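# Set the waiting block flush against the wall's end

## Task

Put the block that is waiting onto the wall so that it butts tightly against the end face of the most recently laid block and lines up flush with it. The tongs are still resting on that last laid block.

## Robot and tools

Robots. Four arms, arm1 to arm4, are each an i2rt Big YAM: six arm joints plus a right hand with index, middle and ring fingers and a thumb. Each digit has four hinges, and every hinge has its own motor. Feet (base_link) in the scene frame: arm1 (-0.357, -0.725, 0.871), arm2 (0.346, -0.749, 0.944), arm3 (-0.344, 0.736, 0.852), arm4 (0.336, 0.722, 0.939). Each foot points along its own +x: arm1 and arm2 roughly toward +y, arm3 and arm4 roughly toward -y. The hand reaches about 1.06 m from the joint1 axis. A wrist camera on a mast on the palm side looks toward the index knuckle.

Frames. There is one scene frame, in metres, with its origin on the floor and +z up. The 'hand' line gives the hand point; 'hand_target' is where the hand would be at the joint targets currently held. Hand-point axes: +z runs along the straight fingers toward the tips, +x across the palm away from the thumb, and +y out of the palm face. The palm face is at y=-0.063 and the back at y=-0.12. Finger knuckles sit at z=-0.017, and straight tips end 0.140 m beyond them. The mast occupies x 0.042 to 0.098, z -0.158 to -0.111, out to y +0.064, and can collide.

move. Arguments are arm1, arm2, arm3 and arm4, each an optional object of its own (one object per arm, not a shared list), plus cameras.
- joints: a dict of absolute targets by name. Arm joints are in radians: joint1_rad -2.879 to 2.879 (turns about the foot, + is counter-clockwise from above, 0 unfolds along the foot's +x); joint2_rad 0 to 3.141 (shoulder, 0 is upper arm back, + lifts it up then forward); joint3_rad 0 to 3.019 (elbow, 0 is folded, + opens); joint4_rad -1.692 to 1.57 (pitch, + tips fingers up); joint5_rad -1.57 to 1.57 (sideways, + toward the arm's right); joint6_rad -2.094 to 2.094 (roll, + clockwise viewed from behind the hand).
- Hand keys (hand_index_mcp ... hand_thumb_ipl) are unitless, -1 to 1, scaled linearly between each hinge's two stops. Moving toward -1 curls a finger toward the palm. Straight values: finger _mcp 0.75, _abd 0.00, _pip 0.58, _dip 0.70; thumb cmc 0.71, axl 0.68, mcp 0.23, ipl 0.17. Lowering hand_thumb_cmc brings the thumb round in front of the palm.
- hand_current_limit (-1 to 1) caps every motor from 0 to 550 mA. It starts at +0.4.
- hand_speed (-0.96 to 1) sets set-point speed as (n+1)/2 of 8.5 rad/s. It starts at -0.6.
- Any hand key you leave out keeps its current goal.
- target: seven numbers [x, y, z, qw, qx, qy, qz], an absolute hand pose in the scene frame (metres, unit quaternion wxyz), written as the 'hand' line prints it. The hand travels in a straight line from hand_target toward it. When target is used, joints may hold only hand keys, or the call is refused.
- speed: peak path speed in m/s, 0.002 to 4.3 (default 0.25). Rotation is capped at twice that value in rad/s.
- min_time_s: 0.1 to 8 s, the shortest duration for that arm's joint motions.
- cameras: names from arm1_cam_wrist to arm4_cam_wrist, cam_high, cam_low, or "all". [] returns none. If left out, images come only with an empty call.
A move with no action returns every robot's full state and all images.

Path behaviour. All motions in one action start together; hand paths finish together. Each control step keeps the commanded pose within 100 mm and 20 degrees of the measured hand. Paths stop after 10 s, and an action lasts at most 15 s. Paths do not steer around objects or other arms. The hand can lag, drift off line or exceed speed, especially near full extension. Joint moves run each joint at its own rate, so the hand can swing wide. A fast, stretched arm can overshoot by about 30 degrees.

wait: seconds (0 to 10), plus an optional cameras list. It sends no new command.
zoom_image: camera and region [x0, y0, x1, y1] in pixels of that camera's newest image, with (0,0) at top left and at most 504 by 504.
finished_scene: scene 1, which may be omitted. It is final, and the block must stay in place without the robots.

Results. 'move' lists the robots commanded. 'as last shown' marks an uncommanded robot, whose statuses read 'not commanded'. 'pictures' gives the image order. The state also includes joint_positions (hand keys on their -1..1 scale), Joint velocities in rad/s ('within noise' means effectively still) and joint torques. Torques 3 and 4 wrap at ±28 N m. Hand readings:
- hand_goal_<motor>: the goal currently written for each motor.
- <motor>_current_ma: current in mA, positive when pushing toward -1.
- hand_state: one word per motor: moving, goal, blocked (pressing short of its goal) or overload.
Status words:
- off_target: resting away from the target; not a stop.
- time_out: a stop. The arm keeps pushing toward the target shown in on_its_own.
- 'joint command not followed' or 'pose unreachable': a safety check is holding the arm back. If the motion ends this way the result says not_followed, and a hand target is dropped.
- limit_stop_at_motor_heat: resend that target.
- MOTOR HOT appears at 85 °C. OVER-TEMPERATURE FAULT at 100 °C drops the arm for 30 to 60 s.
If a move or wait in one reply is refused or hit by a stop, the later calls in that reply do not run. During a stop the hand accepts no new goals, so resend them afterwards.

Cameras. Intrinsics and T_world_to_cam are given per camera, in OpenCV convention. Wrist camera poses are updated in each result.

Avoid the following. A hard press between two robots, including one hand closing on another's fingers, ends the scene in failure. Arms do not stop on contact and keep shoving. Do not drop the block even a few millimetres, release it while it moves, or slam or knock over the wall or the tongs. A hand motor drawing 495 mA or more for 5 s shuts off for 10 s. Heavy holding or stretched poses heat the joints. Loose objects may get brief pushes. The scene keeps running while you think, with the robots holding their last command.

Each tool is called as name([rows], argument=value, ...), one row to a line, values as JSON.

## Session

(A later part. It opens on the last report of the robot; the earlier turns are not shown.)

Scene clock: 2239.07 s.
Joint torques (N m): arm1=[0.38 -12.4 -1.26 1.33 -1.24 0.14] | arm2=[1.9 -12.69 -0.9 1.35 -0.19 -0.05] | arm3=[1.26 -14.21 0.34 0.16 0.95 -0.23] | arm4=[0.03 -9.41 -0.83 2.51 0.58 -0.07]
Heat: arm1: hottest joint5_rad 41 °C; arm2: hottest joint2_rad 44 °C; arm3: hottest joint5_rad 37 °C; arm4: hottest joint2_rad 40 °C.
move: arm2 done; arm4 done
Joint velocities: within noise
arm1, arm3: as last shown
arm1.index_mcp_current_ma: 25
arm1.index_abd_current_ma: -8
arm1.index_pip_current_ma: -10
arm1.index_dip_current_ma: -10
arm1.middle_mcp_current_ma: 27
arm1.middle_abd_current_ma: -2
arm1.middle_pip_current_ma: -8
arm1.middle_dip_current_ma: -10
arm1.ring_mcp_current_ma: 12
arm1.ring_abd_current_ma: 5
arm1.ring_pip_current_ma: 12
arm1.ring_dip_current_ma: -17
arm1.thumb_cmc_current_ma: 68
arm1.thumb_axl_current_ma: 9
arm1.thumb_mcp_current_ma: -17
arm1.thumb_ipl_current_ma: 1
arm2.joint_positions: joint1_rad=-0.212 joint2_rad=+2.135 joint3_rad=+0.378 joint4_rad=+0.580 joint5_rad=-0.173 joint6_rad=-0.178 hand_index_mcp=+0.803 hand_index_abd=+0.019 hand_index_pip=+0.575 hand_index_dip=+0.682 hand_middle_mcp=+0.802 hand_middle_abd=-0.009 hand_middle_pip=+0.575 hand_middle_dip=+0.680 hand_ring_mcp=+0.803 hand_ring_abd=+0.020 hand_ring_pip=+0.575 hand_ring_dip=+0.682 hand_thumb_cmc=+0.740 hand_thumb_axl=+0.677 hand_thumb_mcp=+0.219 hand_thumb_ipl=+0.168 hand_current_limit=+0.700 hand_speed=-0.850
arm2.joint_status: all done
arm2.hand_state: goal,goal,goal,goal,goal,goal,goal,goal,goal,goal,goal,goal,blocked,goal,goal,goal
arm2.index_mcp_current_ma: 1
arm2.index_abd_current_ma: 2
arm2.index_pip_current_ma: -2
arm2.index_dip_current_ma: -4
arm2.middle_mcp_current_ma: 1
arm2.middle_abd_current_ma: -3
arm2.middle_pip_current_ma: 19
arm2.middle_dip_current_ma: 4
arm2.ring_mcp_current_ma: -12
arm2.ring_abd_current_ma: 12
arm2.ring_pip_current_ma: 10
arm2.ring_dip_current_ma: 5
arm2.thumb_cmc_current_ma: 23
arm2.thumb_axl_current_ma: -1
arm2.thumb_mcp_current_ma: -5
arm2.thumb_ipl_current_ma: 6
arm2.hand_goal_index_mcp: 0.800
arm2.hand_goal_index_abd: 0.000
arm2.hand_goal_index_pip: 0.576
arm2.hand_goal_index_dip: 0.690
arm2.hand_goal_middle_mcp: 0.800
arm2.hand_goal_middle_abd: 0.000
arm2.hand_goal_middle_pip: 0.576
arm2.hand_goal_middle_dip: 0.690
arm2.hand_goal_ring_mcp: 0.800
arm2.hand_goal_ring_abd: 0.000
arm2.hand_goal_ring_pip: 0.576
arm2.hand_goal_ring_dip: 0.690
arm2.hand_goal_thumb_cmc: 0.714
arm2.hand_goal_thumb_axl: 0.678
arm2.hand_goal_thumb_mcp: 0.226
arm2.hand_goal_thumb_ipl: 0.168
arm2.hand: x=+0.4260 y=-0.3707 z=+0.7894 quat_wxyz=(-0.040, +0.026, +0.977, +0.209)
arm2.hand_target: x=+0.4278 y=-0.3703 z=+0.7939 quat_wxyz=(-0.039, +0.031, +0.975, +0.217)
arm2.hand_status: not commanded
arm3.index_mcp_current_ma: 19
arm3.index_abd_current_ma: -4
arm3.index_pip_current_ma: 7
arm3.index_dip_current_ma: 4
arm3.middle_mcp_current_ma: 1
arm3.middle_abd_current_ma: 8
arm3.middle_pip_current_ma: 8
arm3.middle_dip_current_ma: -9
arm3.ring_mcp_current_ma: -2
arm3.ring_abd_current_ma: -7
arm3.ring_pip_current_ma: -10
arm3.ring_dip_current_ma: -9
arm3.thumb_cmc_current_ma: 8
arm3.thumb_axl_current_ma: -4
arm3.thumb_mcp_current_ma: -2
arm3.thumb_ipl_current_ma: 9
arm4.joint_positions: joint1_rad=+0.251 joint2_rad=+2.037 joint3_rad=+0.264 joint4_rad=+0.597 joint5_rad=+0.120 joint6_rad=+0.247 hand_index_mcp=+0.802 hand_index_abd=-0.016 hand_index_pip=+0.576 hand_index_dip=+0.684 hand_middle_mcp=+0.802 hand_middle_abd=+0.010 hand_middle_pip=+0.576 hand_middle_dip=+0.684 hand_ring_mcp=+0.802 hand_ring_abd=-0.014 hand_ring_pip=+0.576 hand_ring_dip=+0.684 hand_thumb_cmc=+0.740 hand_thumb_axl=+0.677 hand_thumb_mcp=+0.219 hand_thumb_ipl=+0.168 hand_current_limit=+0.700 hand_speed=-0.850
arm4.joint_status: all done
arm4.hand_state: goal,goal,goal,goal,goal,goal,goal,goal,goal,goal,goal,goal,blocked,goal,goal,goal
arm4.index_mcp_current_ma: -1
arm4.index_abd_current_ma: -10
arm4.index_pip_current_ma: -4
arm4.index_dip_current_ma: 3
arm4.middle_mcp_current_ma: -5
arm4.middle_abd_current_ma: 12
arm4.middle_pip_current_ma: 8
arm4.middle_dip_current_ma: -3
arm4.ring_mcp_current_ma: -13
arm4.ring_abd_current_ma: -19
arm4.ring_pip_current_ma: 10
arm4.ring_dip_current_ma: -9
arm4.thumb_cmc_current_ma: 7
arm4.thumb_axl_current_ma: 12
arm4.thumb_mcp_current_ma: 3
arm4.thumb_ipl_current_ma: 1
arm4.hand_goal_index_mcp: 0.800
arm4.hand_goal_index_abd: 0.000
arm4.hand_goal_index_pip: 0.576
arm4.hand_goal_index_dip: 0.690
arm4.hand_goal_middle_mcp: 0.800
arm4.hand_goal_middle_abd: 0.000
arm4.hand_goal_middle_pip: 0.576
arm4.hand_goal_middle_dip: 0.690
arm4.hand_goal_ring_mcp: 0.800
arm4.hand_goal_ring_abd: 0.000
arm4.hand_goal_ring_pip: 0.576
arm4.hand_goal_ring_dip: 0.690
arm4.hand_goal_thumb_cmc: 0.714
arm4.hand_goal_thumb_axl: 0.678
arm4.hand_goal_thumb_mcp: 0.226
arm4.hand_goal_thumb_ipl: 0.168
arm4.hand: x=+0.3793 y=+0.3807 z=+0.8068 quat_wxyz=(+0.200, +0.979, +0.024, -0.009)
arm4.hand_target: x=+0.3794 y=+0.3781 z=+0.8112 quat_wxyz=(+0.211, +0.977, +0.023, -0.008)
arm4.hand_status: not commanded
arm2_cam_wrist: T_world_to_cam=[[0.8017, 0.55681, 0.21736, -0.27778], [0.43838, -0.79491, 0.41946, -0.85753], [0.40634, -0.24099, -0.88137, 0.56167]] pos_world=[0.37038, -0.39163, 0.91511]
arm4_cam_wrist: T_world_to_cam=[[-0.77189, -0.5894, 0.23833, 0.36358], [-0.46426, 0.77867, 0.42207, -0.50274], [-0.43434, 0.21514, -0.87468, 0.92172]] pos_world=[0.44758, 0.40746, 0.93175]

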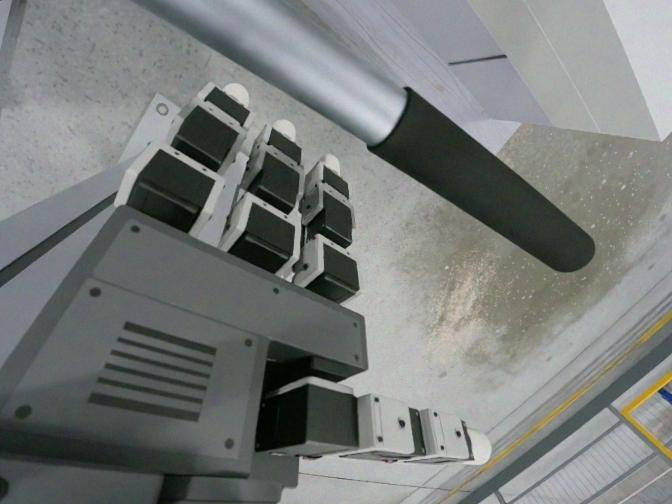

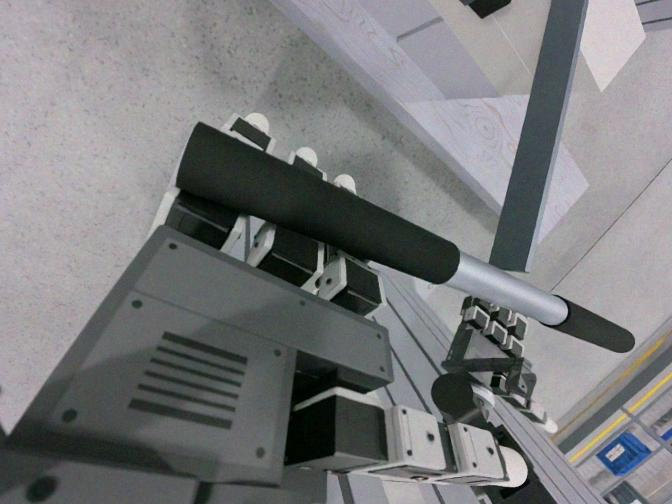

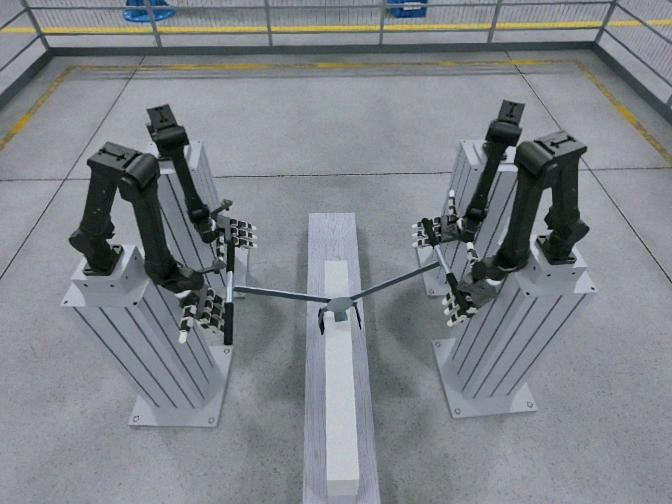

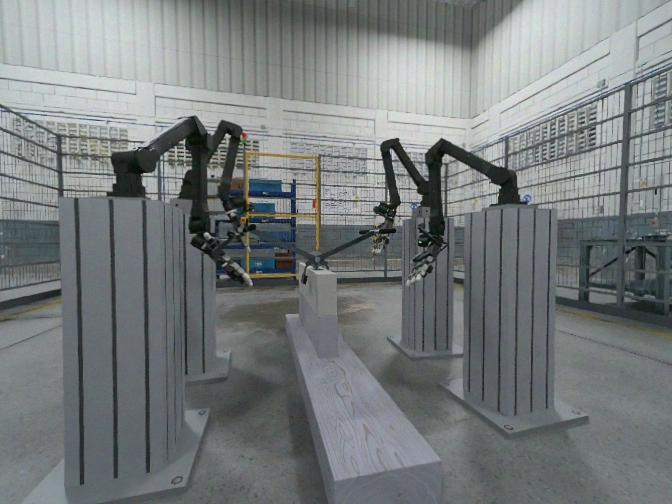

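move(arm2={"joints":{"joint3_rad":0.2,"joint4_rad":0.74},"min_time_s":4}, arm4={"joints":{"joint3_rad":0.08,"joint4_rad":0.77},"min_time_s":4}, cameras=["arm2_cam_wrist","arm4_cam_wrist","cam_high","cam_low"])

zoom_image(camera="cam_high", region=[170, 180, 510, 370])

zoom_image(camera="cam_low", region=[220, 190, 420, 340])

Scene clock: 2247.47 s.
Joint torques (N m): arm1=[0.21 -12.22 -1.31 1.29 -1.24 0.15] | arm2=[2.32 -10.52 -2.67 1.28 -0.17 -0.03] | arm3=[1.2 -14.21 0.43 0.13 0.95 -0.23] | arm4=[0.03 -7.59 -3.06 2.28 0.59 -0.05]
Heat: arm1: hottest joint5_rad 41 °C; arm2: hottest joint2_rad 44 °C; arm3: hottest joint5_rad 37 °C; arm4: hottest joint2_rad 40 °C.
move: arm2 done; arm4 done
Joint velocities: within noise
arm1, arm3: as last shown
arm1.index_mcp_current_ma: 19
arm1.index_abd_current_ma: -5
arm1.index_pip_current_ma: 1
arm1.index_dip_current_ma: -6
arm1.middle_mcp_current_ma: 29
arm1.middle_abd_current_ma: -7
arm1.middle_pip_current_ma: -10
arm1.middle_dip_current_ma: -12
arm1.ring_abd_current_ma: 10
arm1.ring_pip_current_ma: 3
arm1.ring_dip_current_ma: -11
arm1.thumb_cmc_current_ma: 61
arm1.thumb_axl_current_ma: 10
arm1.thumb_mcp_current_ma: -19
arm2.joint_positions: joint1_rad=-0.212 joint2_rad=+2.135 joint3_rad=+0.214 joint4_rad=+0.720 joint5_rad=-0.173 joint6_rad=-0.178 hand_index_mcp=+0.803 hand_index_abd=+0.019 hand_index_pip=+0.575 hand_index_dip=+0.682 hand_middle_mcp=+0.802 hand_middle_abd=-0.009 hand_middle_pip=+0.575 hand_middle_dip=+0.680 hand_ring_mcp=+0.803 hand_ring_abd=+0.020 hand_ring_pip=+0.575 hand_ring_dip=+0.682 hand_thumb_cmc=+0.740 hand_thumb_axl=+0.677 hand_thumb_mcp=+0.219 hand_thumb_ipl=+0.168 hand_current_limit=+0.700 hand_speed=-0.850
arm2.joint_status: all done
arm2.hand_state: goal,goal,goal,goal,goal,goal,goal,goal,goal,goal,goal,goal,blocked,goal,goal,goal
arm2.index_mcp_current_ma: 9
arm2.index_abd_current_ma: 10
arm2.index_pip_current_ma: -12
arm2.index_dip_current_ma: -7
arm2.middle_mcp_current_ma: 0
arm2.middle_abd_current_ma: -1
arm2.middle_pip_current_ma: 6
arm2.middle_dip_current_ma: 2
arm2.ring_mcp_current_ma: 4
arm2.ring_abd_current_ma: 16
arm2.ring_pip_current_ma: 8
arm2.ring_dip_current_ma: -7
arm2.thumb_cmc_current_ma: 14
arm2.thumb_axl_current_ma: 0
arm2.thumb_mcp_current_ma: 7
arm2.thumb_ipl_current_ma: 1
arm2.hand_goal_index_mcp: 0.800
arm2.hand_goal_index_abd: 0.000
arm2.hand_goal_index_pip: 0.576
arm2.hand_goal_index_dip: 0.690
arm2.hand_goal_middle_mcp: 0.800
arm2.hand_goal_middle_abd: 0.000
arm2.hand_goal_middle_pip: 0.576
arm2.hand_goal_middle_dip: 0.690
arm2.hand_goal_ring_mcp: 0.800
arm2.hand_goal_ring_abd: 0.000
arm2.hand_goal_ring_pip: 0.576
arm2.hand_goal_ring_dip: 0.690
arm2.hand_goal_thumb_cmc: 0.714
arm2.hand_goal_thumb_axl: 0.678
arm2.hand_goal_thumb_mcp: 0.226
arm2.hand_goal_thumb_ipl: 0.168
arm2.hand: x=+0.4089 y=-0.4335 z=+0.8018 quat_wxyz=(-0.043, +0.027, +0.979, +0.198)
arm2.hand_target: x=+0.4095 y=-0.4362 z=+0.8061 quat_wxyz=(-0.043, +0.032, +0.978, +0.203)
arm2.hand_status: not commanded
arm3.index_mcp_current_ma: 16
arm3.index_abd_current_ma: -3
arm3.middle_mcp_current_ma: 0
arm3.middle_abd_current_ma: 7
arm3.middle_pip_current_ma: 4
arm3.middle_dip_current_ma: -11
arm3.ring_mcp_current_ma: 1
arm3.ring_abd_current_ma: 0
arm3.ring_pip_current_ma: -1
arm3.ring_dip_current_ma: -8
arm3.thumb_cmc_current_ma: 9
arm3.thumb_axl_current_ma: -8
arm3.thumb_mcp_current_ma: -1
arm3.thumb_ipl_current_ma: 6
arm4.joint_positions: joint1_rad=+0.251 joint2_rad=+2.037 joint3_rad=+0.093 joint4_rad=+0.752 joint5_rad=+0.120 joint6_rad=+0.247 hand_index_mcp=+0.802 hand_index_abd=-0.016 hand_index_pip=+0.576 hand_index_dip=+0.684 hand_middle_mcp=+0.802 hand_middle_abd=+0.010 hand_middle_pip=+0.576 hand_middle_dip=+0.684 hand_ring_mcp=+0.802 hand_ring_abd=-0.014 hand_ring_pip=+0.576 hand_ring_dip=+0.684 hand_thumb_cmc=+0.740 hand_thumb_axl=+0.677 hand_thumb_mcp=+0.219 hand_thumb_ipl=+0.168 hand_current_limit=+0.700 hand_speed=-0.850
arm4.joint_status: all done
arm4.hand_state: goal,goal,goal,goal,goal,goal,goal,goal,goal,goal,goal,goal,blocked,goal,goal,goal
arm4.index_mcp_current_ma: -5
arm4.index_abd_current_ma: 3
arm4.index_pip_current_ma: -4
arm4.index_dip_current_ma: 8
arm4.middle_mcp_current_ma: -3
arm4.middle_abd_current_ma: -10
arm4.middle_pip_current_ma: 0
arm4.middle_dip_current_ma: -16
arm4.ring_mcp_current_ma: -2
arm4.ring_abd_current_ma: -4
arm4.ring_pip_current_ma: 13
arm4.ring_dip_current_ma: -11
arm4.thumb_cmc_current_ma: 11
arm4.thumb_axl_current_ma: 8
arm4.thumb_mcp_current_ma: 6
arm4.thumb_ipl_current_ma: -7
arm4.hand_goal_index_mcp: 0.800
arm4.hand_goal_index_abd: 0.000
arm4.hand_goal_index_pip: 0.576
arm4.hand_goal_index_dip: 0.690
arm4.hand_goal_middle_mcp: 0.800
arm4.hand_goal_middle_abd: 0.000
arm4.hand_goal_middle_pip: 0.576
arm4.hand_goal_middle_dip: 0.690
arm4.hand_goal_ring_mcp: 0.800
arm4.hand_goal_ring_abd: 0.000
arm4.hand_goal_ring_pip: 0.576
arm4.hand_goal_ring_dip: 0.690
arm4.hand_goal_thumb_cmc: 0.714
arm4.hand_goal_thumb_axl: 0.678
arm4.hand_goal_thumb_mcp: 0.226
arm4.hand_goal_thumb_ipl: 0.168
arm4.hand: x=+0.3590 y=+0.4433 z=+0.8235 quat_wxyz=(+0.193, +0.981, +0.024, -0.011)
arm4.hand_target: x=+0.3574 y=+0.4459 z=+0.8271 quat_wxyz=(+0.197, +0.980, +0.024, -0.012)
arm4.hand_status: not commanded
arm2_cam_wrist: T_world_to_cam=[[0.80303, 0.56165, 0.19923, -0.21573], [0.4411, -0.78497, 0.43503, -0.91449], [0.40073, -0.26146, -0.8781, 0.55528]] pos_world=[0.35409, -0.4515, 0.9284]
arm4_cam_wrist: T_world_to_cam=[[-0.77076, -0.59298, 0.23303, 0.38634], [-0.46199, 0.77204, 0.43649, -0.57772], [-0.43874, 0.22877, -0.869, 0.90493]] pos_world=[0.42791, 0.46808, 0.94853]

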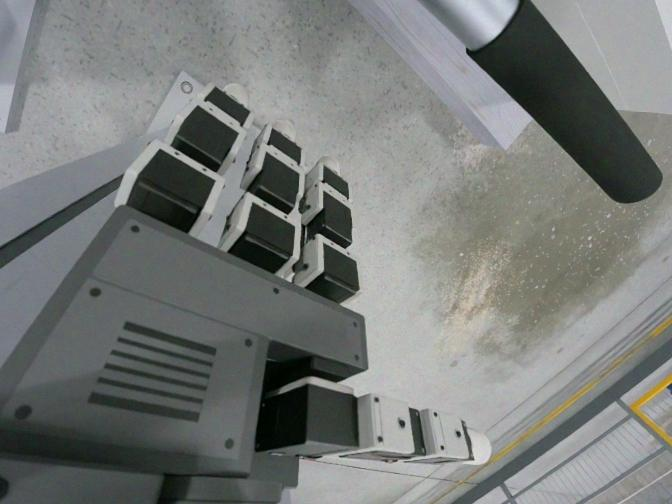

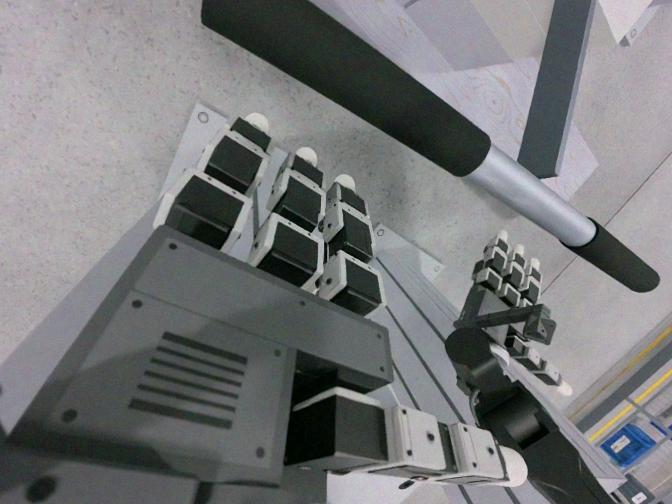

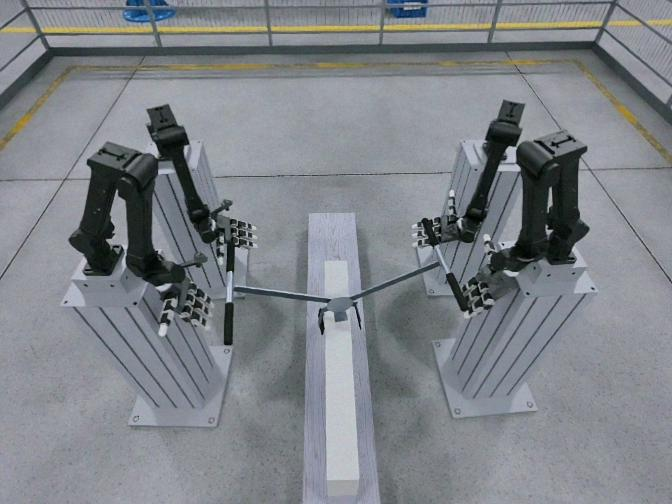

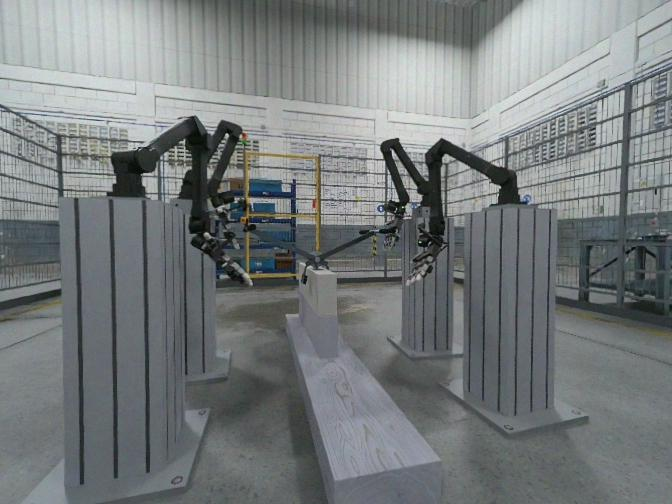

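Scaled by 1.482 from the camera's image (finer frame: 960x720).

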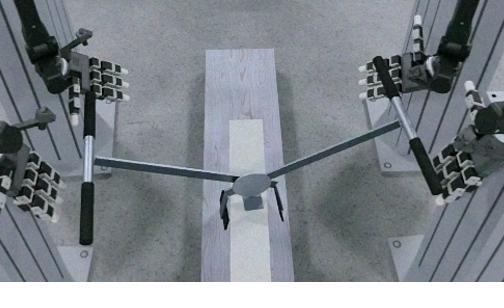

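Scaled by 2.520 from the camera's image (finer frame: 960x720).

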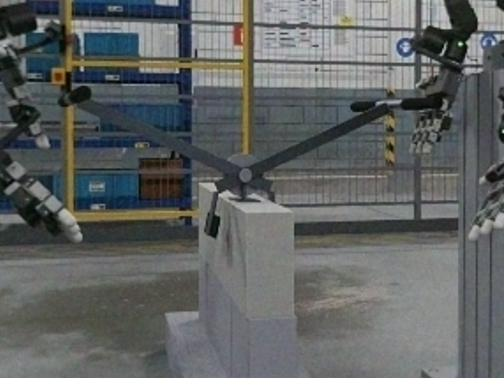

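move(arm1={"joints":{"joint3_rad":0.72,"joint4_rad":0.2},"min_time_s":3}, arm3={"joints":{"joint3_rad":0.72,"joint4_rad":0.15},"min_time_s":3}, cameras=["arm1_cam_wrist","arm3_cam_wrist","cam_high","cam_low"])

zoom_image(camera="cam_high", region=[310, 310, 370, 370])

zoom_image(camera="cam_high", region=[300, 240, 380, 500])

zoom_image(camera="cam_low", region=[270, 230, 370, 360])

Scene clock: 2254.93 s.
Joint torques (N m): arm1=[0.38 -11.05 -3 1.24 -1.23 0.13] | arm2=[2.14 -10.93 -2.69 1.43 -0.18 -0.05] | arm3=[1.26 -12.92 -0.8 0.12 0.95 -0.23] | arm4=[0.38 -7.36 -3.03 2.25 0.6 -0.1]
Heat: arm1: hottest joint5_rad 41 °C; arm2: hottest joint2_rad 44 °C; arm3: hottest joint5_rad 37 °C; arm4: hottest joint2_rad 40 °C.
move: arm1 done; arm3 done
Joint velocities: within noise
arm1.joint_positions: joint1_rad=-1.137 joint2_rad=+2.484 joint3_rad=+0.734 joint4_rad=+0.189 joint5_rad=-0.845 joint6_rad=-0.951 hand_index_mcp=+0.809 hand_index_abd=-0.001 hand_index_pip=+0.577 hand_index_dip=+0.692 hand_middle_mcp=+0.808 hand_middle_abd=+0.006 hand_middle_pip=+0.577 hand_middle_dip=+0.686 hand_ring_mcp=+0.809 hand_ring_abd=+0.000 hand_ring_pip=+0.577 hand_ring_dip=+0.687 hand_thumb_cmc=+0.737 hand_thumb_axl=+0.683 hand_thumb_mcp=+0.221 hand_thumb_ipl=+0.167 hand_current_limit=+0.700 hand_speed=-0.850
arm1.joint_status: all done
arm1.hand_state: goal,goal,goal,goal,goal,goal,goal,goal,goal,goal,goal,goal,blocked,goal,goal,goal
arm1.index_mcp_current_ma: 26
arm1.index_abd_current_ma: -15
arm1.index_pip_current_ma: 0
arm1.index_dip_current_ma: -10
arm1.middle_mcp_current_ma: 23
arm1.middle_abd_current_ma: -6
arm1.middle_pip_current_ma: 1
arm1.middle_dip_current_ma: -16
arm1.ring_mcp_current_ma: 3
arm1.ring_abd_current_ma: 2
arm1.ring_pip_current_ma: 12
arm1.ring_dip_current_ma: -12
arm1.thumb_cmc_current_ma: 59
arm1.thumb_axl_current_ma: 18
arm1.thumb_mcp_current_ma: -9
arm1.thumb_ipl_current_ma: 1
arm1.hand_goal_index_mcp: 0.800
arm1.hand_goal_index_abd: 0.000
arm1.hand_goal_index_pip: 0.576
arm1.hand_goal_index_dip: 0.690
arm1.hand_goal_middle_mcp: 0.800
arm1.hand_goal_middle_abd: 0.000
arm1.hand_goal_middle_pip: 0.576
arm1.hand_goal_middle_dip: 0.690
arm1.hand_goal_ring_mcp: 0.800
arm1.hand_goal_ring_abd: 0.000
arm1.hand_goal_ring_pip: 0.576
arm1.hand_goal_ring_dip: 0.690
arm1.hand_goal_thumb_cmc: 0.714
arm1.hand_goal_thumb_axl: 0.678
arm1.hand_goal_thumb_mcp: 0.226
arm1.hand_goal_thumb_ipl: 0.168
arm1.hand: x=-0.1185 y=-0.4019 z=+0.6589 quat_wxyz=(-0.217, +0.052, +0.908, +0.355)
arm1.hand_target: x=-0.1278 y=-0.4070 z=+0.6542 quat_wxyz=(-0.228, +0.063, +0.906, +0.350)
arm1.hand_status: not commanded
arm2, arm4: as last shown
arm2.index_mcp_current_ma: -13
arm2.index_abd_current_ma: 17
arm2.index_pip_current_ma: -2
arm2.index_dip_current_ma: 21
arm2.middle_mcp_current_ma: -15
arm2.middle_abd_current_ma: -8
arm2.middle_pip_current_ma: 12
arm2.middle_dip_current_ma: -4
arm2.ring_mcp_current_ma: -21
arm2.ring_abd_current_ma: 18
arm2.ring_pip_current_ma: 9
arm2.ring_dip_current_ma: -2
arm2.thumb_cmc_current_ma: 11
arm2.thumb_axl_current_ma: 2
arm2.thumb_ipl_current_ma: 7
arm3.joint_positions: joint1_rad=+1.142 joint2_rad=+2.425 joint3_rad=+0.728 joint4_rad=+0.139 joint5_rad=+0.940 joint6_rad=+1.026 hand_index_mcp=+0.811 hand_index_abd=+0.003 hand_index_pip=+0.577 hand_index_dip=+0.697 hand_middle_mcp=+0.810 hand_middle_abd=+0.004 hand_middle_pip=+0.576 hand_middle_dip=+0.686 hand_ring_mcp=+0.811 hand_ring_abd=-0.001 hand_ring_pip=+0.577 hand_ring_dip=+0.686 hand_thumb_cmc=+0.729 hand_thumb_axl=+0.676 hand_thumb_mcp=+0.221 hand_thumb_ipl=+0.167 hand_current_limit=+0.700 hand_speed=-0.850
arm3.joint_status: all done
arm3.hand_state: goal,goal,goal,goal,goal,goal,goal,goal,goal,goal,goal,goal,goal,goal,goal,goal
arm3.index_mcp_current_ma: 14
arm3.index_abd_current_ma: -3
arm3.index_pip_current_ma: 9
arm3.index_dip_current_ma: 3
arm3.middle_mcp_current_ma: -1
arm3.middle_abd_current_ma: 3
arm3.middle_pip_current_ma: 10
arm3.middle_dip_current_ma: -11
arm3.ring_mcp_current_ma: 2
arm3.ring_abd_current_ma: -4
arm3.ring_pip_current_ma: -6
arm3.ring_dip_current_ma: -4
arm3.thumb_cmc_current_ma: 11
arm3.thumb_axl_current_ma: -11
arm3.thumb_mcp_current_ma: -5
arm3.thumb_ipl_current_ma: 8
arm3.hand_goal_index_mcp: 0.800
arm3.hand_goal_index_abd: 0.000
arm3.hand_goal_index_pip: 0.576
arm3.hand_goal_index_dip: 0.690
arm3.hand_goal_middle_mcp: 0.800
arm3.hand_goal_middle_abd: 0.000
arm3.hand_goal_middle_pip: 0.576
arm3.hand_goal_middle_dip: 0.690
arm3.hand_goal_ring_mcp: 0.800
arm3.hand_goal_ring_abd: 0.000
arm3.hand_goal_ring_pip: 0.576
arm3.hand_goal_ring_dip: 0.690
arm3.hand_goal_thumb_cmc: 0.714
arm3.hand_goal_thumb_axl: 0.678
arm3.hand_goal_thumb_mcp: 0.226
arm3.hand_goal_thumb_ipl: 0.168
arm3.hand: x=-0.1242 y=+0.4243 z=+0.6938 quat_wxyz=(+0.405, +0.889, +0.048, -0.208)
arm3.hand_target: x=-0.1211 y=+0.4243 z=+0.6975 quat_wxyz=(+0.406, +0.890, +0.049, -0.201)
arm3.hand_status: not commanded
arm4.index_mcp_current_ma: -8
arm4.index_abd_current_ma: -7
arm4.index_pip_current_ma: 3
arm4.index_dip_current_ma: 6
arm4.middle_mcp_current_ma: 0
arm4.middle_abd_current_ma: 6
arm4.middle_pip_current_ma: -1
arm4.middle_dip_current_ma: -5
arm4.ring_mcp_current_ma: -13
arm4.ring_abd_current_ma: -3
arm4.ring_pip_current_ma: 7
arm4.ring_dip_current_ma: -14
arm4.thumb_cmc_current_ma: 8
arm4.thumb_axl_current_ma: 2
arm4.thumb_ipl_current_ma: 4
arm1_cam_wrist: T_world_to_cam=[[0.83316, 0.55122, 0.04469, 0.32844], [0.55303, -0.83019, -0.07029, -0.26001], [-0.00164, 0.08328, -0.99652, 0.81536]] pos_world=[-0.12851, -0.46481, 0.77957]
arm3_cam_wrist: T_world_to_cam=[[-0.5268, -0.35515, 0.77224, -0.42198], [-0.26064, 0.93225, 0.25094, -0.6506], [-0.80904, -0.06909, -0.58368, 0.45948]] pos_world=[-0.02014, 0.4884, 0.75731]

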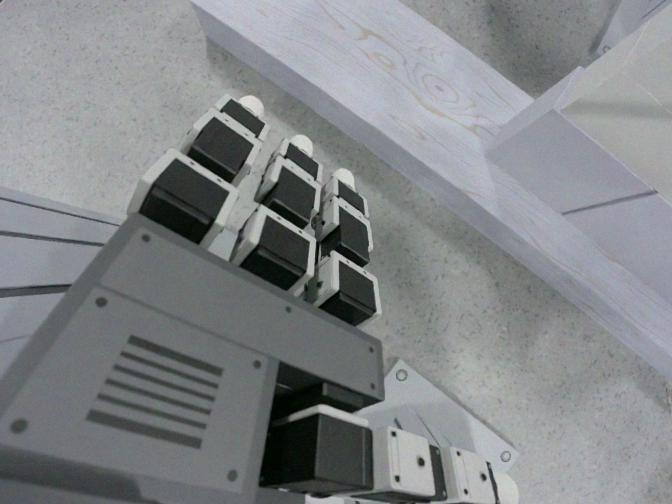

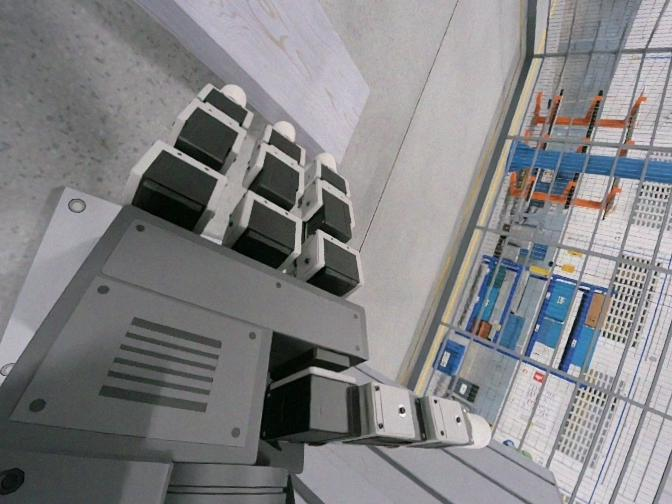

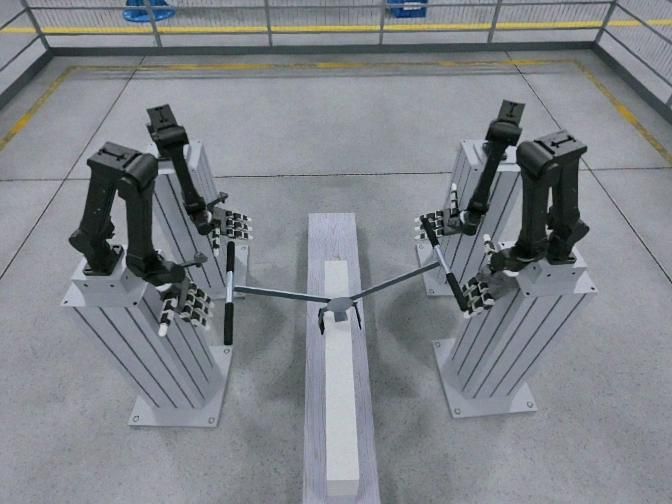

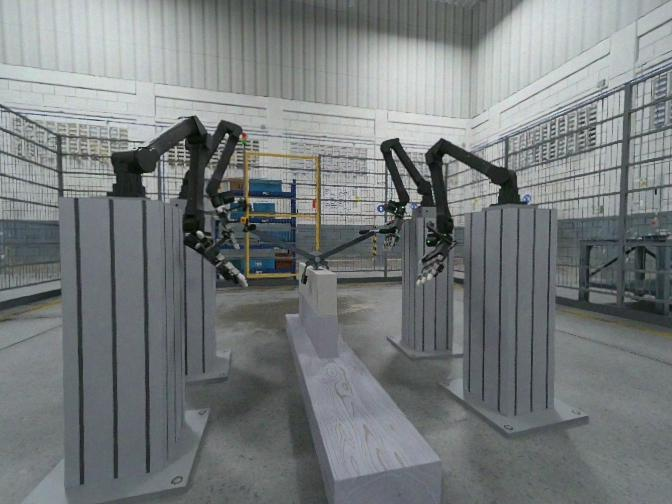

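Scaled by 8.400 from the camera's image (finer frame: 960x720).

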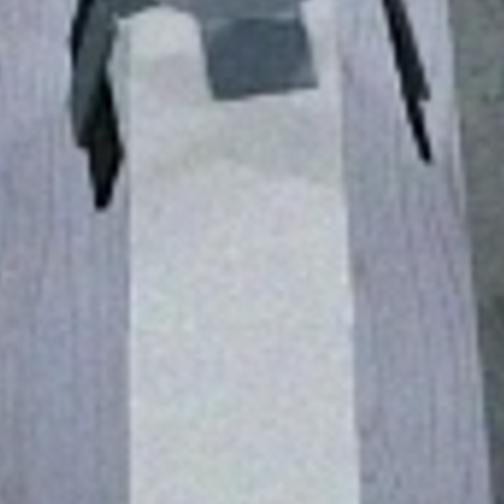

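Scaled by 1.938 from the camera's image (finer frame: 960x720).

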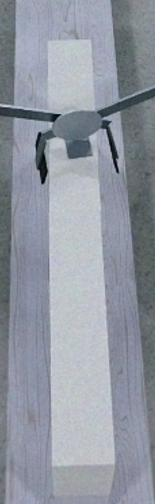

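Scaled by 3.877 from the camera's image (finer frame: 960x720).

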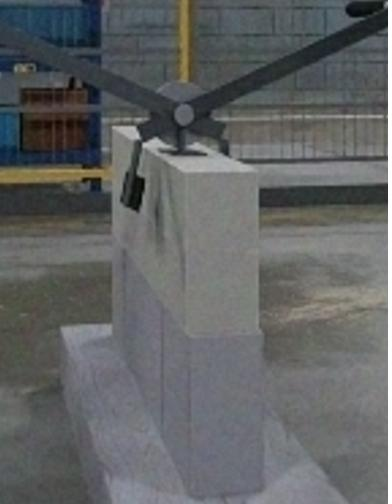

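zoom_image(camera="arm1_cam_wrist", region=[480, 0, 672, 260])

zoom_image(camera="cam_high", region=[315, 320, 365, 370])

Scaled by 1.938 from the camera's image (finer frame: 960x720).

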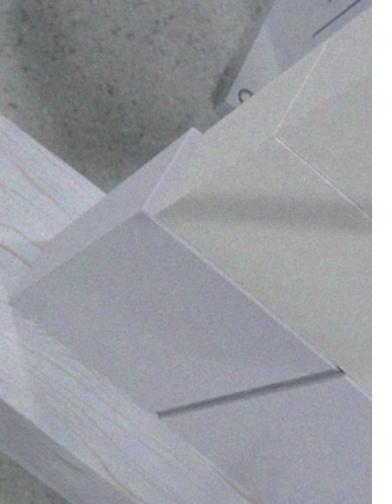

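Scaled by 10.080 from the camera's image (finer frame: 960x720).

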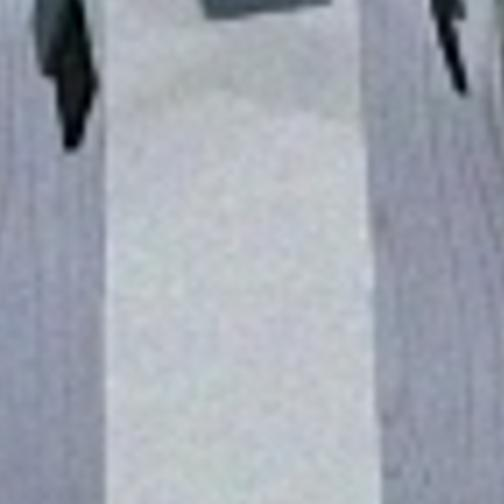

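zoom_image(camera="cam_high", region=[335, 325, 365, 355])

zoom_image(camera="cam_high", region=[315, 325, 345, 355])

zoom_image(camera="cam_high", region=[320, 335, 360, 365])

Scaled by 16.800 from the camera's image (finer frame: 960x720).

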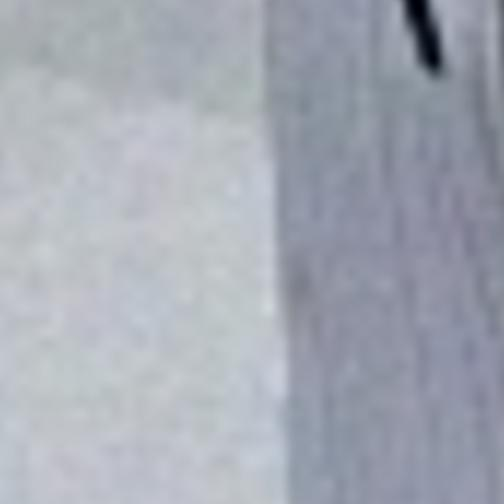

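Scaled by 16.800 from the camera's image (finer frame: 960x720).

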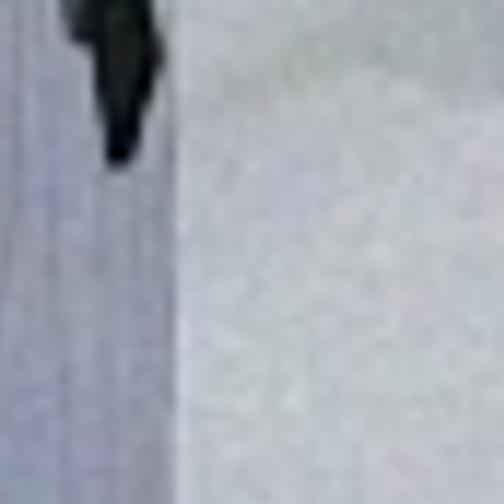

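Scaled by 12.600 from the camera's image (finer frame: 960x720).

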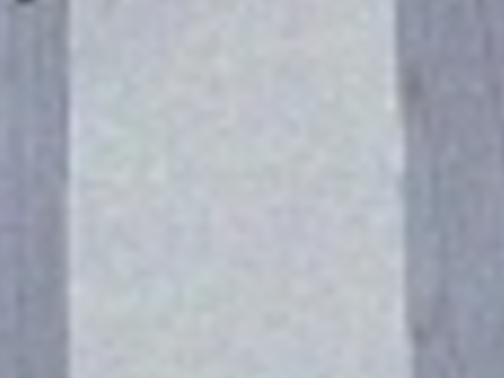

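wait(seconds=2, cameras=["all"])

zoom_image(camera="arm2_cam_wrist", region=[400, 0, 672, 204])

zoom_image(camera="arm4_cam_wrist", region=[360, 0, 672, 234])

zoom_image(camera="cam_low", region=[290, 255, 350, 300])

Scene clock: 2268.23 s.
Joint torques (N m): arm1=[0.26 -10.87 -3.03 1.22 -1.23 0.14] | arm2=[2.14 -10.99 -2.67 1.24 -0.18 -0.06] | arm3=[1.14 -12.98 -0.83 0.14 0.94 -0.22] | arm4=[0.44 -7.53 -2.93 2.25 0.6 -0.06]
Heat: arm1: hottest joint5_rad 41 °C; arm2: hottest joint2_rad 43 °C; arm3: hottest joint5_rad 37 °C; arm4: hottest joint2_rad 39 °C.
Joint velocities: within noise
arm1.joint_positions: joint1_rad=-1.137 joint2_rad=+2.484 joint3_rad=+0.734 joint4_rad=+0.189 joint5_rad=-0.845 joint6_rad=-0.951 hand_index_mcp=+0.809 hand_index_abd=-0.001 hand_index_pip=+0.577 hand_index_dip=+0.692 hand_middle_mcp=+0.808 hand_middle_abd=+0.006 hand_middle_pip=+0.577 hand_middle_dip=+0.686 hand_ring_mcp=+0.809 hand_ring_abd=+0.000 hand_ring_pip=+0.577 hand_ring_dip=+0.687 hand_thumb_cmc=+0.737 hand_thumb_axl=+0.683 hand_thumb_mcp=+0.221 hand_thumb_ipl=+0.167 hand_current_limit=+0.700 hand_speed=-0.850
arm1.joint_status: all done
arm1.hand_state: goal,goal,goal,goal,goal,goal,goal,goal,goal,goal,goal,goal,blocked,goal,goal,goal
arm1.index_mcp_current_ma: 21
arm1.index_abd_current_ma: -6
arm1.index_pip_current_ma: -2
arm1.index_dip_current_ma: -6
arm1.middle_mcp_current_ma: 30
arm1.middle_abd_current_ma: 3
arm1.middle_pip_current_ma: 3
arm1.middle_dip_current_ma: -10
arm1.ring_mcp_current_ma: 19
arm1.ring_abd_current_ma: 8
arm1.ring_pip_current_ma: -3
arm1.ring_dip_current_ma: -9
arm1.thumb_cmc_current_ma: 55
arm1.thumb_axl_current_ma: 6
arm1.thumb_mcp_current_ma: -15
arm1.thumb_ipl_current_ma: -2
arm1.hand_goal_index_mcp: 0.800
arm1.hand_goal_index_abd: 0.000
arm1.hand_goal_index_pip: 0.576
arm1.hand_goal_index_dip: 0.690
arm1.hand_goal_middle_mcp: 0.800
arm1.hand_goal_middle_abd: 0.000
arm1.hand_goal_middle_pip: 0.576
arm1.hand_goal_middle_dip: 0.690
arm1.hand_goal_ring_mcp: 0.800
arm1.hand_goal_ring_abd: 0.000
arm1.hand_goal_ring_pip: 0.576
arm1.hand_goal_ring_dip: 0.690
arm1.hand_goal_thumb_cmc: 0.714
arm1.hand_goal_thumb_axl: 0.678
arm1.hand_goal_thumb_mcp: 0.226
arm1.hand_goal_thumb_ipl: 0.168
arm1.hand: x=-0.1185 y=-0.4019 z=+0.6589 quat_wxyz=(-0.217, +0.052, +0.908, +0.355)
arm1.hand_target: x=-0.1278 y=-0.4070 z=+0.6542 quat_wxyz=(-0.228, +0.063, +0.906, +0.350)
arm1.hand_status: not commanded
arm2.joint_positions: joint1_rad=-0.212 joint2_rad=+2.135 joint3_rad=+0.214 joint4_rad=+0.720 joint5_rad=-0.173 joint6_rad=-0.178 hand_index_mcp=+0.803 hand_index_abd=+0.019 hand_index_pip=+0.575 hand_index_dip=+0.682 hand_middle_mcp=+0.802 hand_middle_abd=-0.009 hand_middle_pip=+0.575 hand_middle_dip=+0.680 hand_ring_mcp=+0.803 hand_ring_abd=+0.020 hand_ring_pip=+0.575 hand_ring_dip=+0.682 hand_thumb_cmc=+0.740 hand_thumb_axl=+0.677 hand_thumb_mcp=+0.219 hand_thumb_ipl=+0.168 hand_current_limit=+0.700 hand_speed=-0.850
arm2.joint_status: not commanded
arm2.hand_state: goal,goal,goal,goal,goal,goal,goal,goal,goal,goal,goal,goal,blocked,goal,goal,goal
arm2.index_mcp_current_ma: 3
arm2.index_abd_current_ma: 7
arm2.index_pip_current_ma: 4
arm2.index_dip_current_ma: -8
arm2.middle_mcp_current_ma: 3
arm2.middle_abd_current_ma: 2
arm2.middle_pip_current_ma: 6
arm2.middle_dip_current_ma: -15
arm2.ring_mcp_current_ma: -8
arm2.ring_abd_current_ma: 16
arm2.ring_pip_current_ma: -3
arm2.ring_dip_current_ma: -3
arm2.thumb_cmc_current_ma: 10
arm2.thumb_axl_current_ma: 4
arm2.thumb_mcp_current_ma: 4
arm2.thumb_ipl_current_ma: -8
arm2.hand_goal_index_mcp: 0.800
arm2.hand_goal_index_abd: 0.000
arm2.hand_goal_index_pip: 0.576
arm2.hand_goal_index_dip: 0.690
arm2.hand_goal_middle_mcp: 0.800
arm2.hand_goal_middle_abd: 0.000
arm2.hand_goal_middle_pip: 0.576
arm2.hand_goal_middle_dip: 0.690
arm2.hand_goal_ring_mcp: 0.800
arm2.hand_goal_ring_abd: 0.000
arm2.hand_goal_ring_pip: 0.576
arm2.hand_goal_ring_dip: 0.690
arm2.hand_goal_thumb_cmc: 0.714
arm2.hand_goal_thumb_axl: 0.678
arm2.hand_goal_thumb_mcp: 0.226
arm2.hand_goal_thumb_ipl: 0.168
arm2.hand: x=+0.4089 y=-0.4335 z=+0.8018 quat_wxyz=(-0.043, +0.027, +0.979, +0.198)
arm2.hand_target: x=+0.4095 y=-0.4362 z=+0.8061 quat_wxyz=(-0.043, +0.032, +0.978, +0.203)
arm2.hand_status: not commanded
arm3.joint_positions: joint1_rad=+1.142 joint2_rad=+2.425 joint3_rad=+0.728 joint4_rad=+0.139 joint5_rad=+0.940 joint6_rad=+1.026 hand_index_mcp=+0.811 hand_index_abd=+0.003 hand_index_pip=+0.577 hand_index_dip=+0.697 hand_middle_mcp=+0.810 hand_middle_abd=+0.004 hand_middle_pip=+0.576 hand_middle_dip=+0.686 hand_ring_mcp=+0.811 hand_ring_abd=-0.001 hand_ring_pip=+0.577 hand_ring_dip=+0.686 hand_thumb_cmc=+0.729 hand_thumb_axl=+0.676 hand_thumb_mcp=+0.221 hand_thumb_ipl=+0.167 hand_current_limit=+0.700 hand_speed=-0.850
arm3.joint_status: all done
arm3.hand_state: goal,goal,goal,goal,goal,goal,goal,goal,goal,goal,goal,goal,goal,goal,goal,goal
arm3.index_mcp_current_ma: 19
arm3.index_abd_current_ma: -3
arm3.index_pip_current_ma: 7
arm3.index_dip_current_ma: 7
arm3.middle_mcp_current_ma: -4
arm3.middle_abd_current_ma: 7
arm3.middle_pip_current_ma: 8
arm3.middle_dip_current_ma: -12
arm3.ring_mcp_current_ma: 1
arm3.ring_abd_current_ma: -2
arm3.ring_pip_current_ma: -1
arm3.ring_dip_current_ma: -13
arm3.thumb_cmc_current_ma: 11
arm3.thumb_axl_current_ma: -6
arm3.thumb_mcp_current_ma: 1
arm3.thumb_ipl_current_ma: 6
arm3.hand_goal_index_mcp: 0.800
arm3.hand_goal_index_abd: 0.000
arm3.hand_goal_index_pip: 0.576
arm3.hand_goal_index_dip: 0.690
arm3.hand_goal_middle_mcp: 0.800
arm3.hand_goal_middle_abd: 0.000
arm3.hand_goal_middle_pip: 0.576
arm3.hand_goal_middle_dip: 0.690
arm3.hand_goal_ring_mcp: 0.800
arm3.hand_goal_ring_abd: 0.000
arm3.hand_goal_ring_pip: 0.576
arm3.hand_goal_ring_dip: 0.690
arm3.hand_goal_thumb_cmc: 0.714
arm3.hand_goal_thumb_axl: 0.678
arm3.hand_goal_thumb_mcp: 0.226
arm3.hand_goal_thumb_ipl: 0.168
arm3.hand: x=-0.1242 y=+0.4243 z=+0.6938 quat_wxyz=(+0.405, +0.889, +0.048, -0.208)
arm3.hand_target: x=-0.1211 y=+0.4243 z=+0.6975 quat_wxyz=(+0.406, +0.890, +0.049, -0.201)
arm3.hand_status: not commanded
arm4.joint_positions: joint1_rad=+0.251 joint2_rad=+2.037 joint3_rad=+0.093 joint4_rad=+0.752 joint5_rad=+0.120 joint6_rad=+0.247 hand_index_mcp=+0.802 hand_index_abd=-0.016 hand_index_pip=+0.576 hand_index_dip=+0.684 hand_middle_mcp=+0.802 hand_middle_abd=+0.010 hand_middle_pip=+0.576 hand_middle_dip=+0.684 hand_ring_mcp=+0.802 hand_ring_abd=-0.014 hand_ring_pip=+0.576 hand_ring_dip=+0.684 hand_thumb_cmc=+0.740 hand_thumb_axl=+0.677 hand_thumb_mcp=+0.219 hand_thumb_ipl=+0.168 hand_current_limit=+0.700 hand_speed=-0.850
arm4.joint_status: not commanded
arm4.hand_state: goal,goal,goal,goal,goal,goal,goal,goal,goal,goal,goal,goal,blocked,goal,goal,goal
arm4.index_mcp_current_ma: -18
arm4.index_abd_current_ma: 3
arm4.index_pip_current_ma: -9
arm4.index_dip_current_ma: -4
arm4.middle_mcp_current_ma: -1
arm4.middle_abd_current_ma: 5
arm4.middle_pip_current_ma: -2
arm4.middle_dip_current_ma: -3
arm4.ring_mcp_current_ma: -12
arm4.ring_abd_current_ma: -8
arm4.ring_pip_current_ma: 5
arm4.ring_dip_current_ma: -10
arm4.thumb_cmc_current_ma: 4
arm4.thumb_axl_current_ma: 13
arm4.thumb_mcp_current_ma: 7
arm4.thumb_ipl_current_ma: 0
arm4.hand_goal_index_mcp: 0.800
arm4.hand_goal_index_abd: 0.000
arm4.hand_goal_index_pip: 0.576
arm4.hand_goal_index_dip: 0.690
arm4.hand_goal_middle_mcp: 0.800
arm4.hand_goal_middle_abd: 0.000
arm4.hand_goal_middle_pip: 0.576
arm4.hand_goal_middle_dip: 0.690
arm4.hand_goal_ring_mcp: 0.800
arm4.hand_goal_ring_abd: 0.000
arm4.hand_goal_ring_pip: 0.576
arm4.hand_goal_ring_dip: 0.690
arm4.hand_goal_thumb_cmc: 0.714
arm4.hand_goal_thumb_axl: 0.678
arm4.hand_goal_thumb_mcp: 0.226
arm4.hand_goal_thumb_ipl: 0.168
arm4.hand: x=+0.3590 y=+0.4433 z=+0.8235 quat_wxyz=(+0.193, +0.981, +0.024, -0.011)
arm4.hand_target: x=+0.3574 y=+0.4459 z=+0.8271 quat_wxyz=(+0.197, +0.980, +0.024, -0.012)
arm4.hand_status: not commanded
wait: 2.00 s; at rest from the start
pictures: arm1_cam_wrist, arm2_cam_wrist, arm3_cam_wrist, arm4_cam_wrist, cam_high, cam_low
arm1_cam_wrist: T_world_to_cam=[[0.83316, 0.55122, 0.04469, 0.32844], [0.55303, -0.83019, -0.07029, -0.26001], [-0.00164, 0.08328, -0.99652, 0.81536]] pos_world=[-0.12851, -0.46481, 0.77957]
arm2_cam_wrist: T_world_to_cam=[[0.80303, 0.56165, 0.19923, -0.21573], [0.4411, -0.78497, 0.43503, -0.91449], [0.40073, -0.26146, -0.8781, 0.55528]] pos_world=[0.35409, -0.4515, 0.9284]
arm3_cam_wrist: T_world_to_cam=[[-0.5268, -0.35515, 0.77224, -0.42198], [-0.26064, 0.93225, 0.25094, -0.6506], [-0.80904, -0.06909, -0.58368, 0.45948]] pos_world=[-0.02014, 0.4884, 0.75731]
arm4_cam_wrist: T_world_to_cam=[[-0.77076, -0.59298, 0.23303, 0.38634], [-0.46199, 0.77204, 0.43649, -0.57772], [-0.43874, 0.22877, -0.869, 0.90493]] pos_world=[0.42791, 0.46808, 0.94853]

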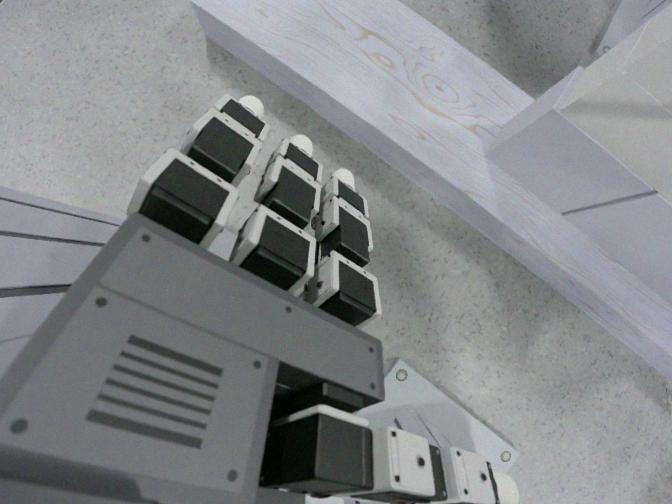

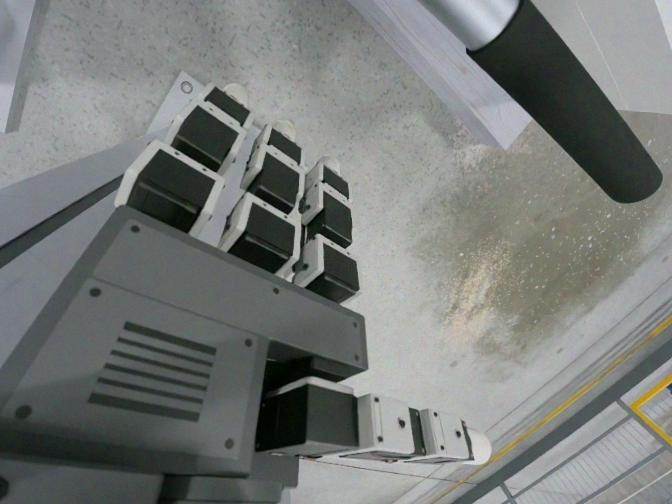

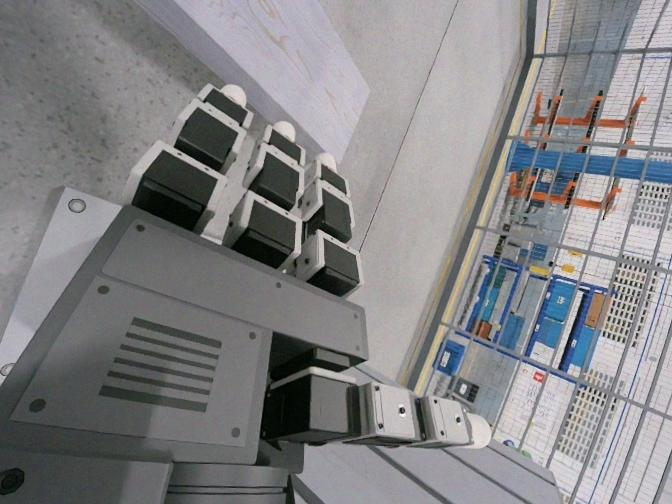

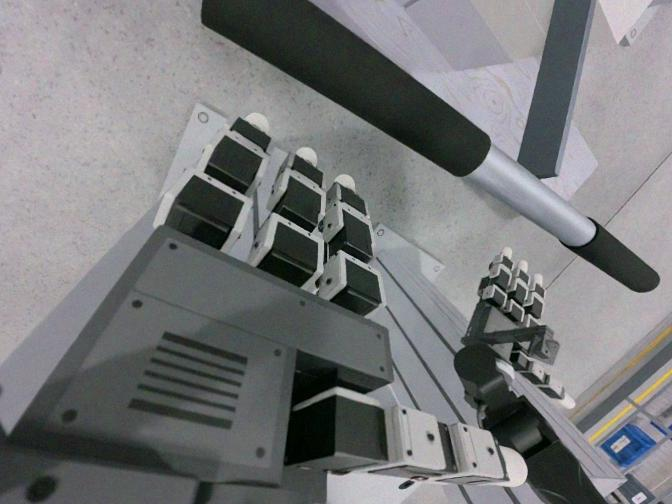

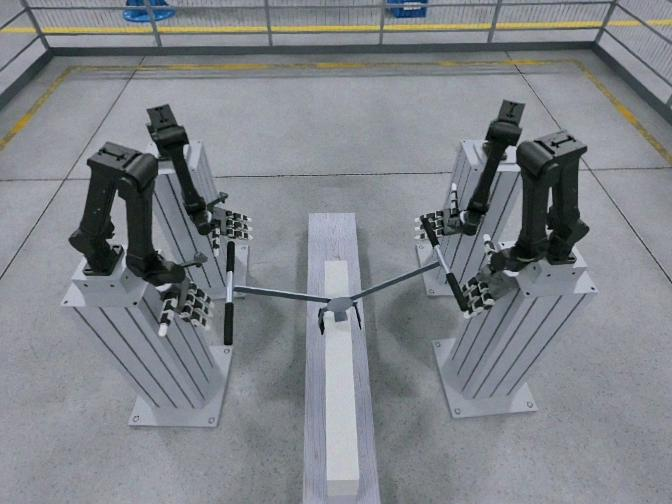

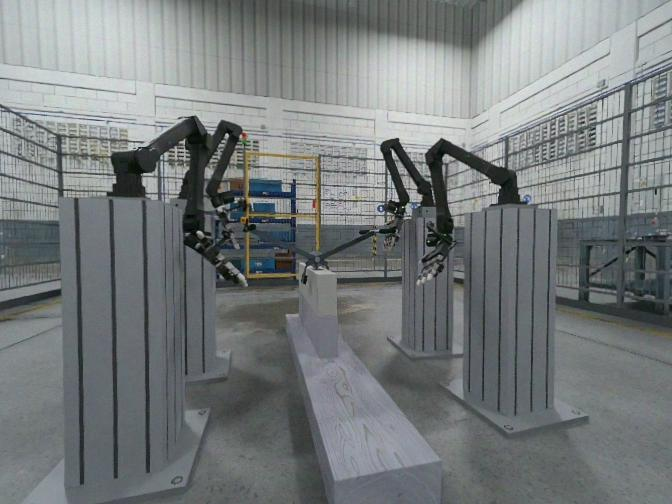

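Scaled by 1.853 from the camera's image (finer frame: 960x720).

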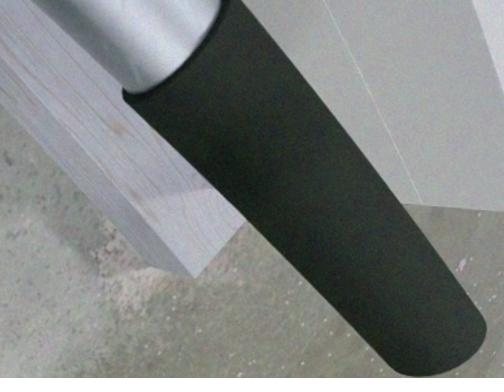

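Scaled by 1.615 from the camera's image (finer frame: 960x720).

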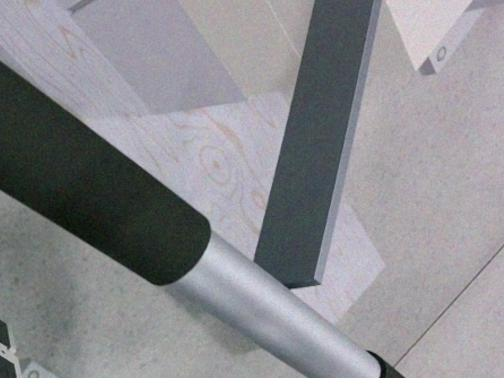

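Scaled by 8.400 from the camera's image (finer frame: 960x720).

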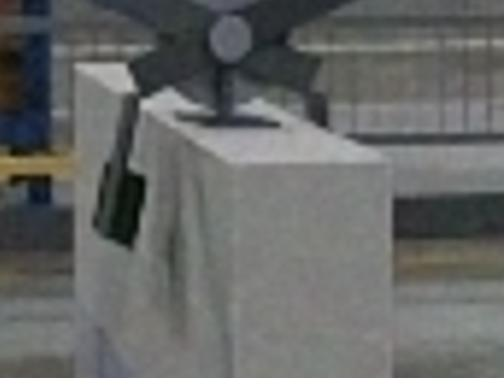

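finished_scene()

The scene is finished: the task was done.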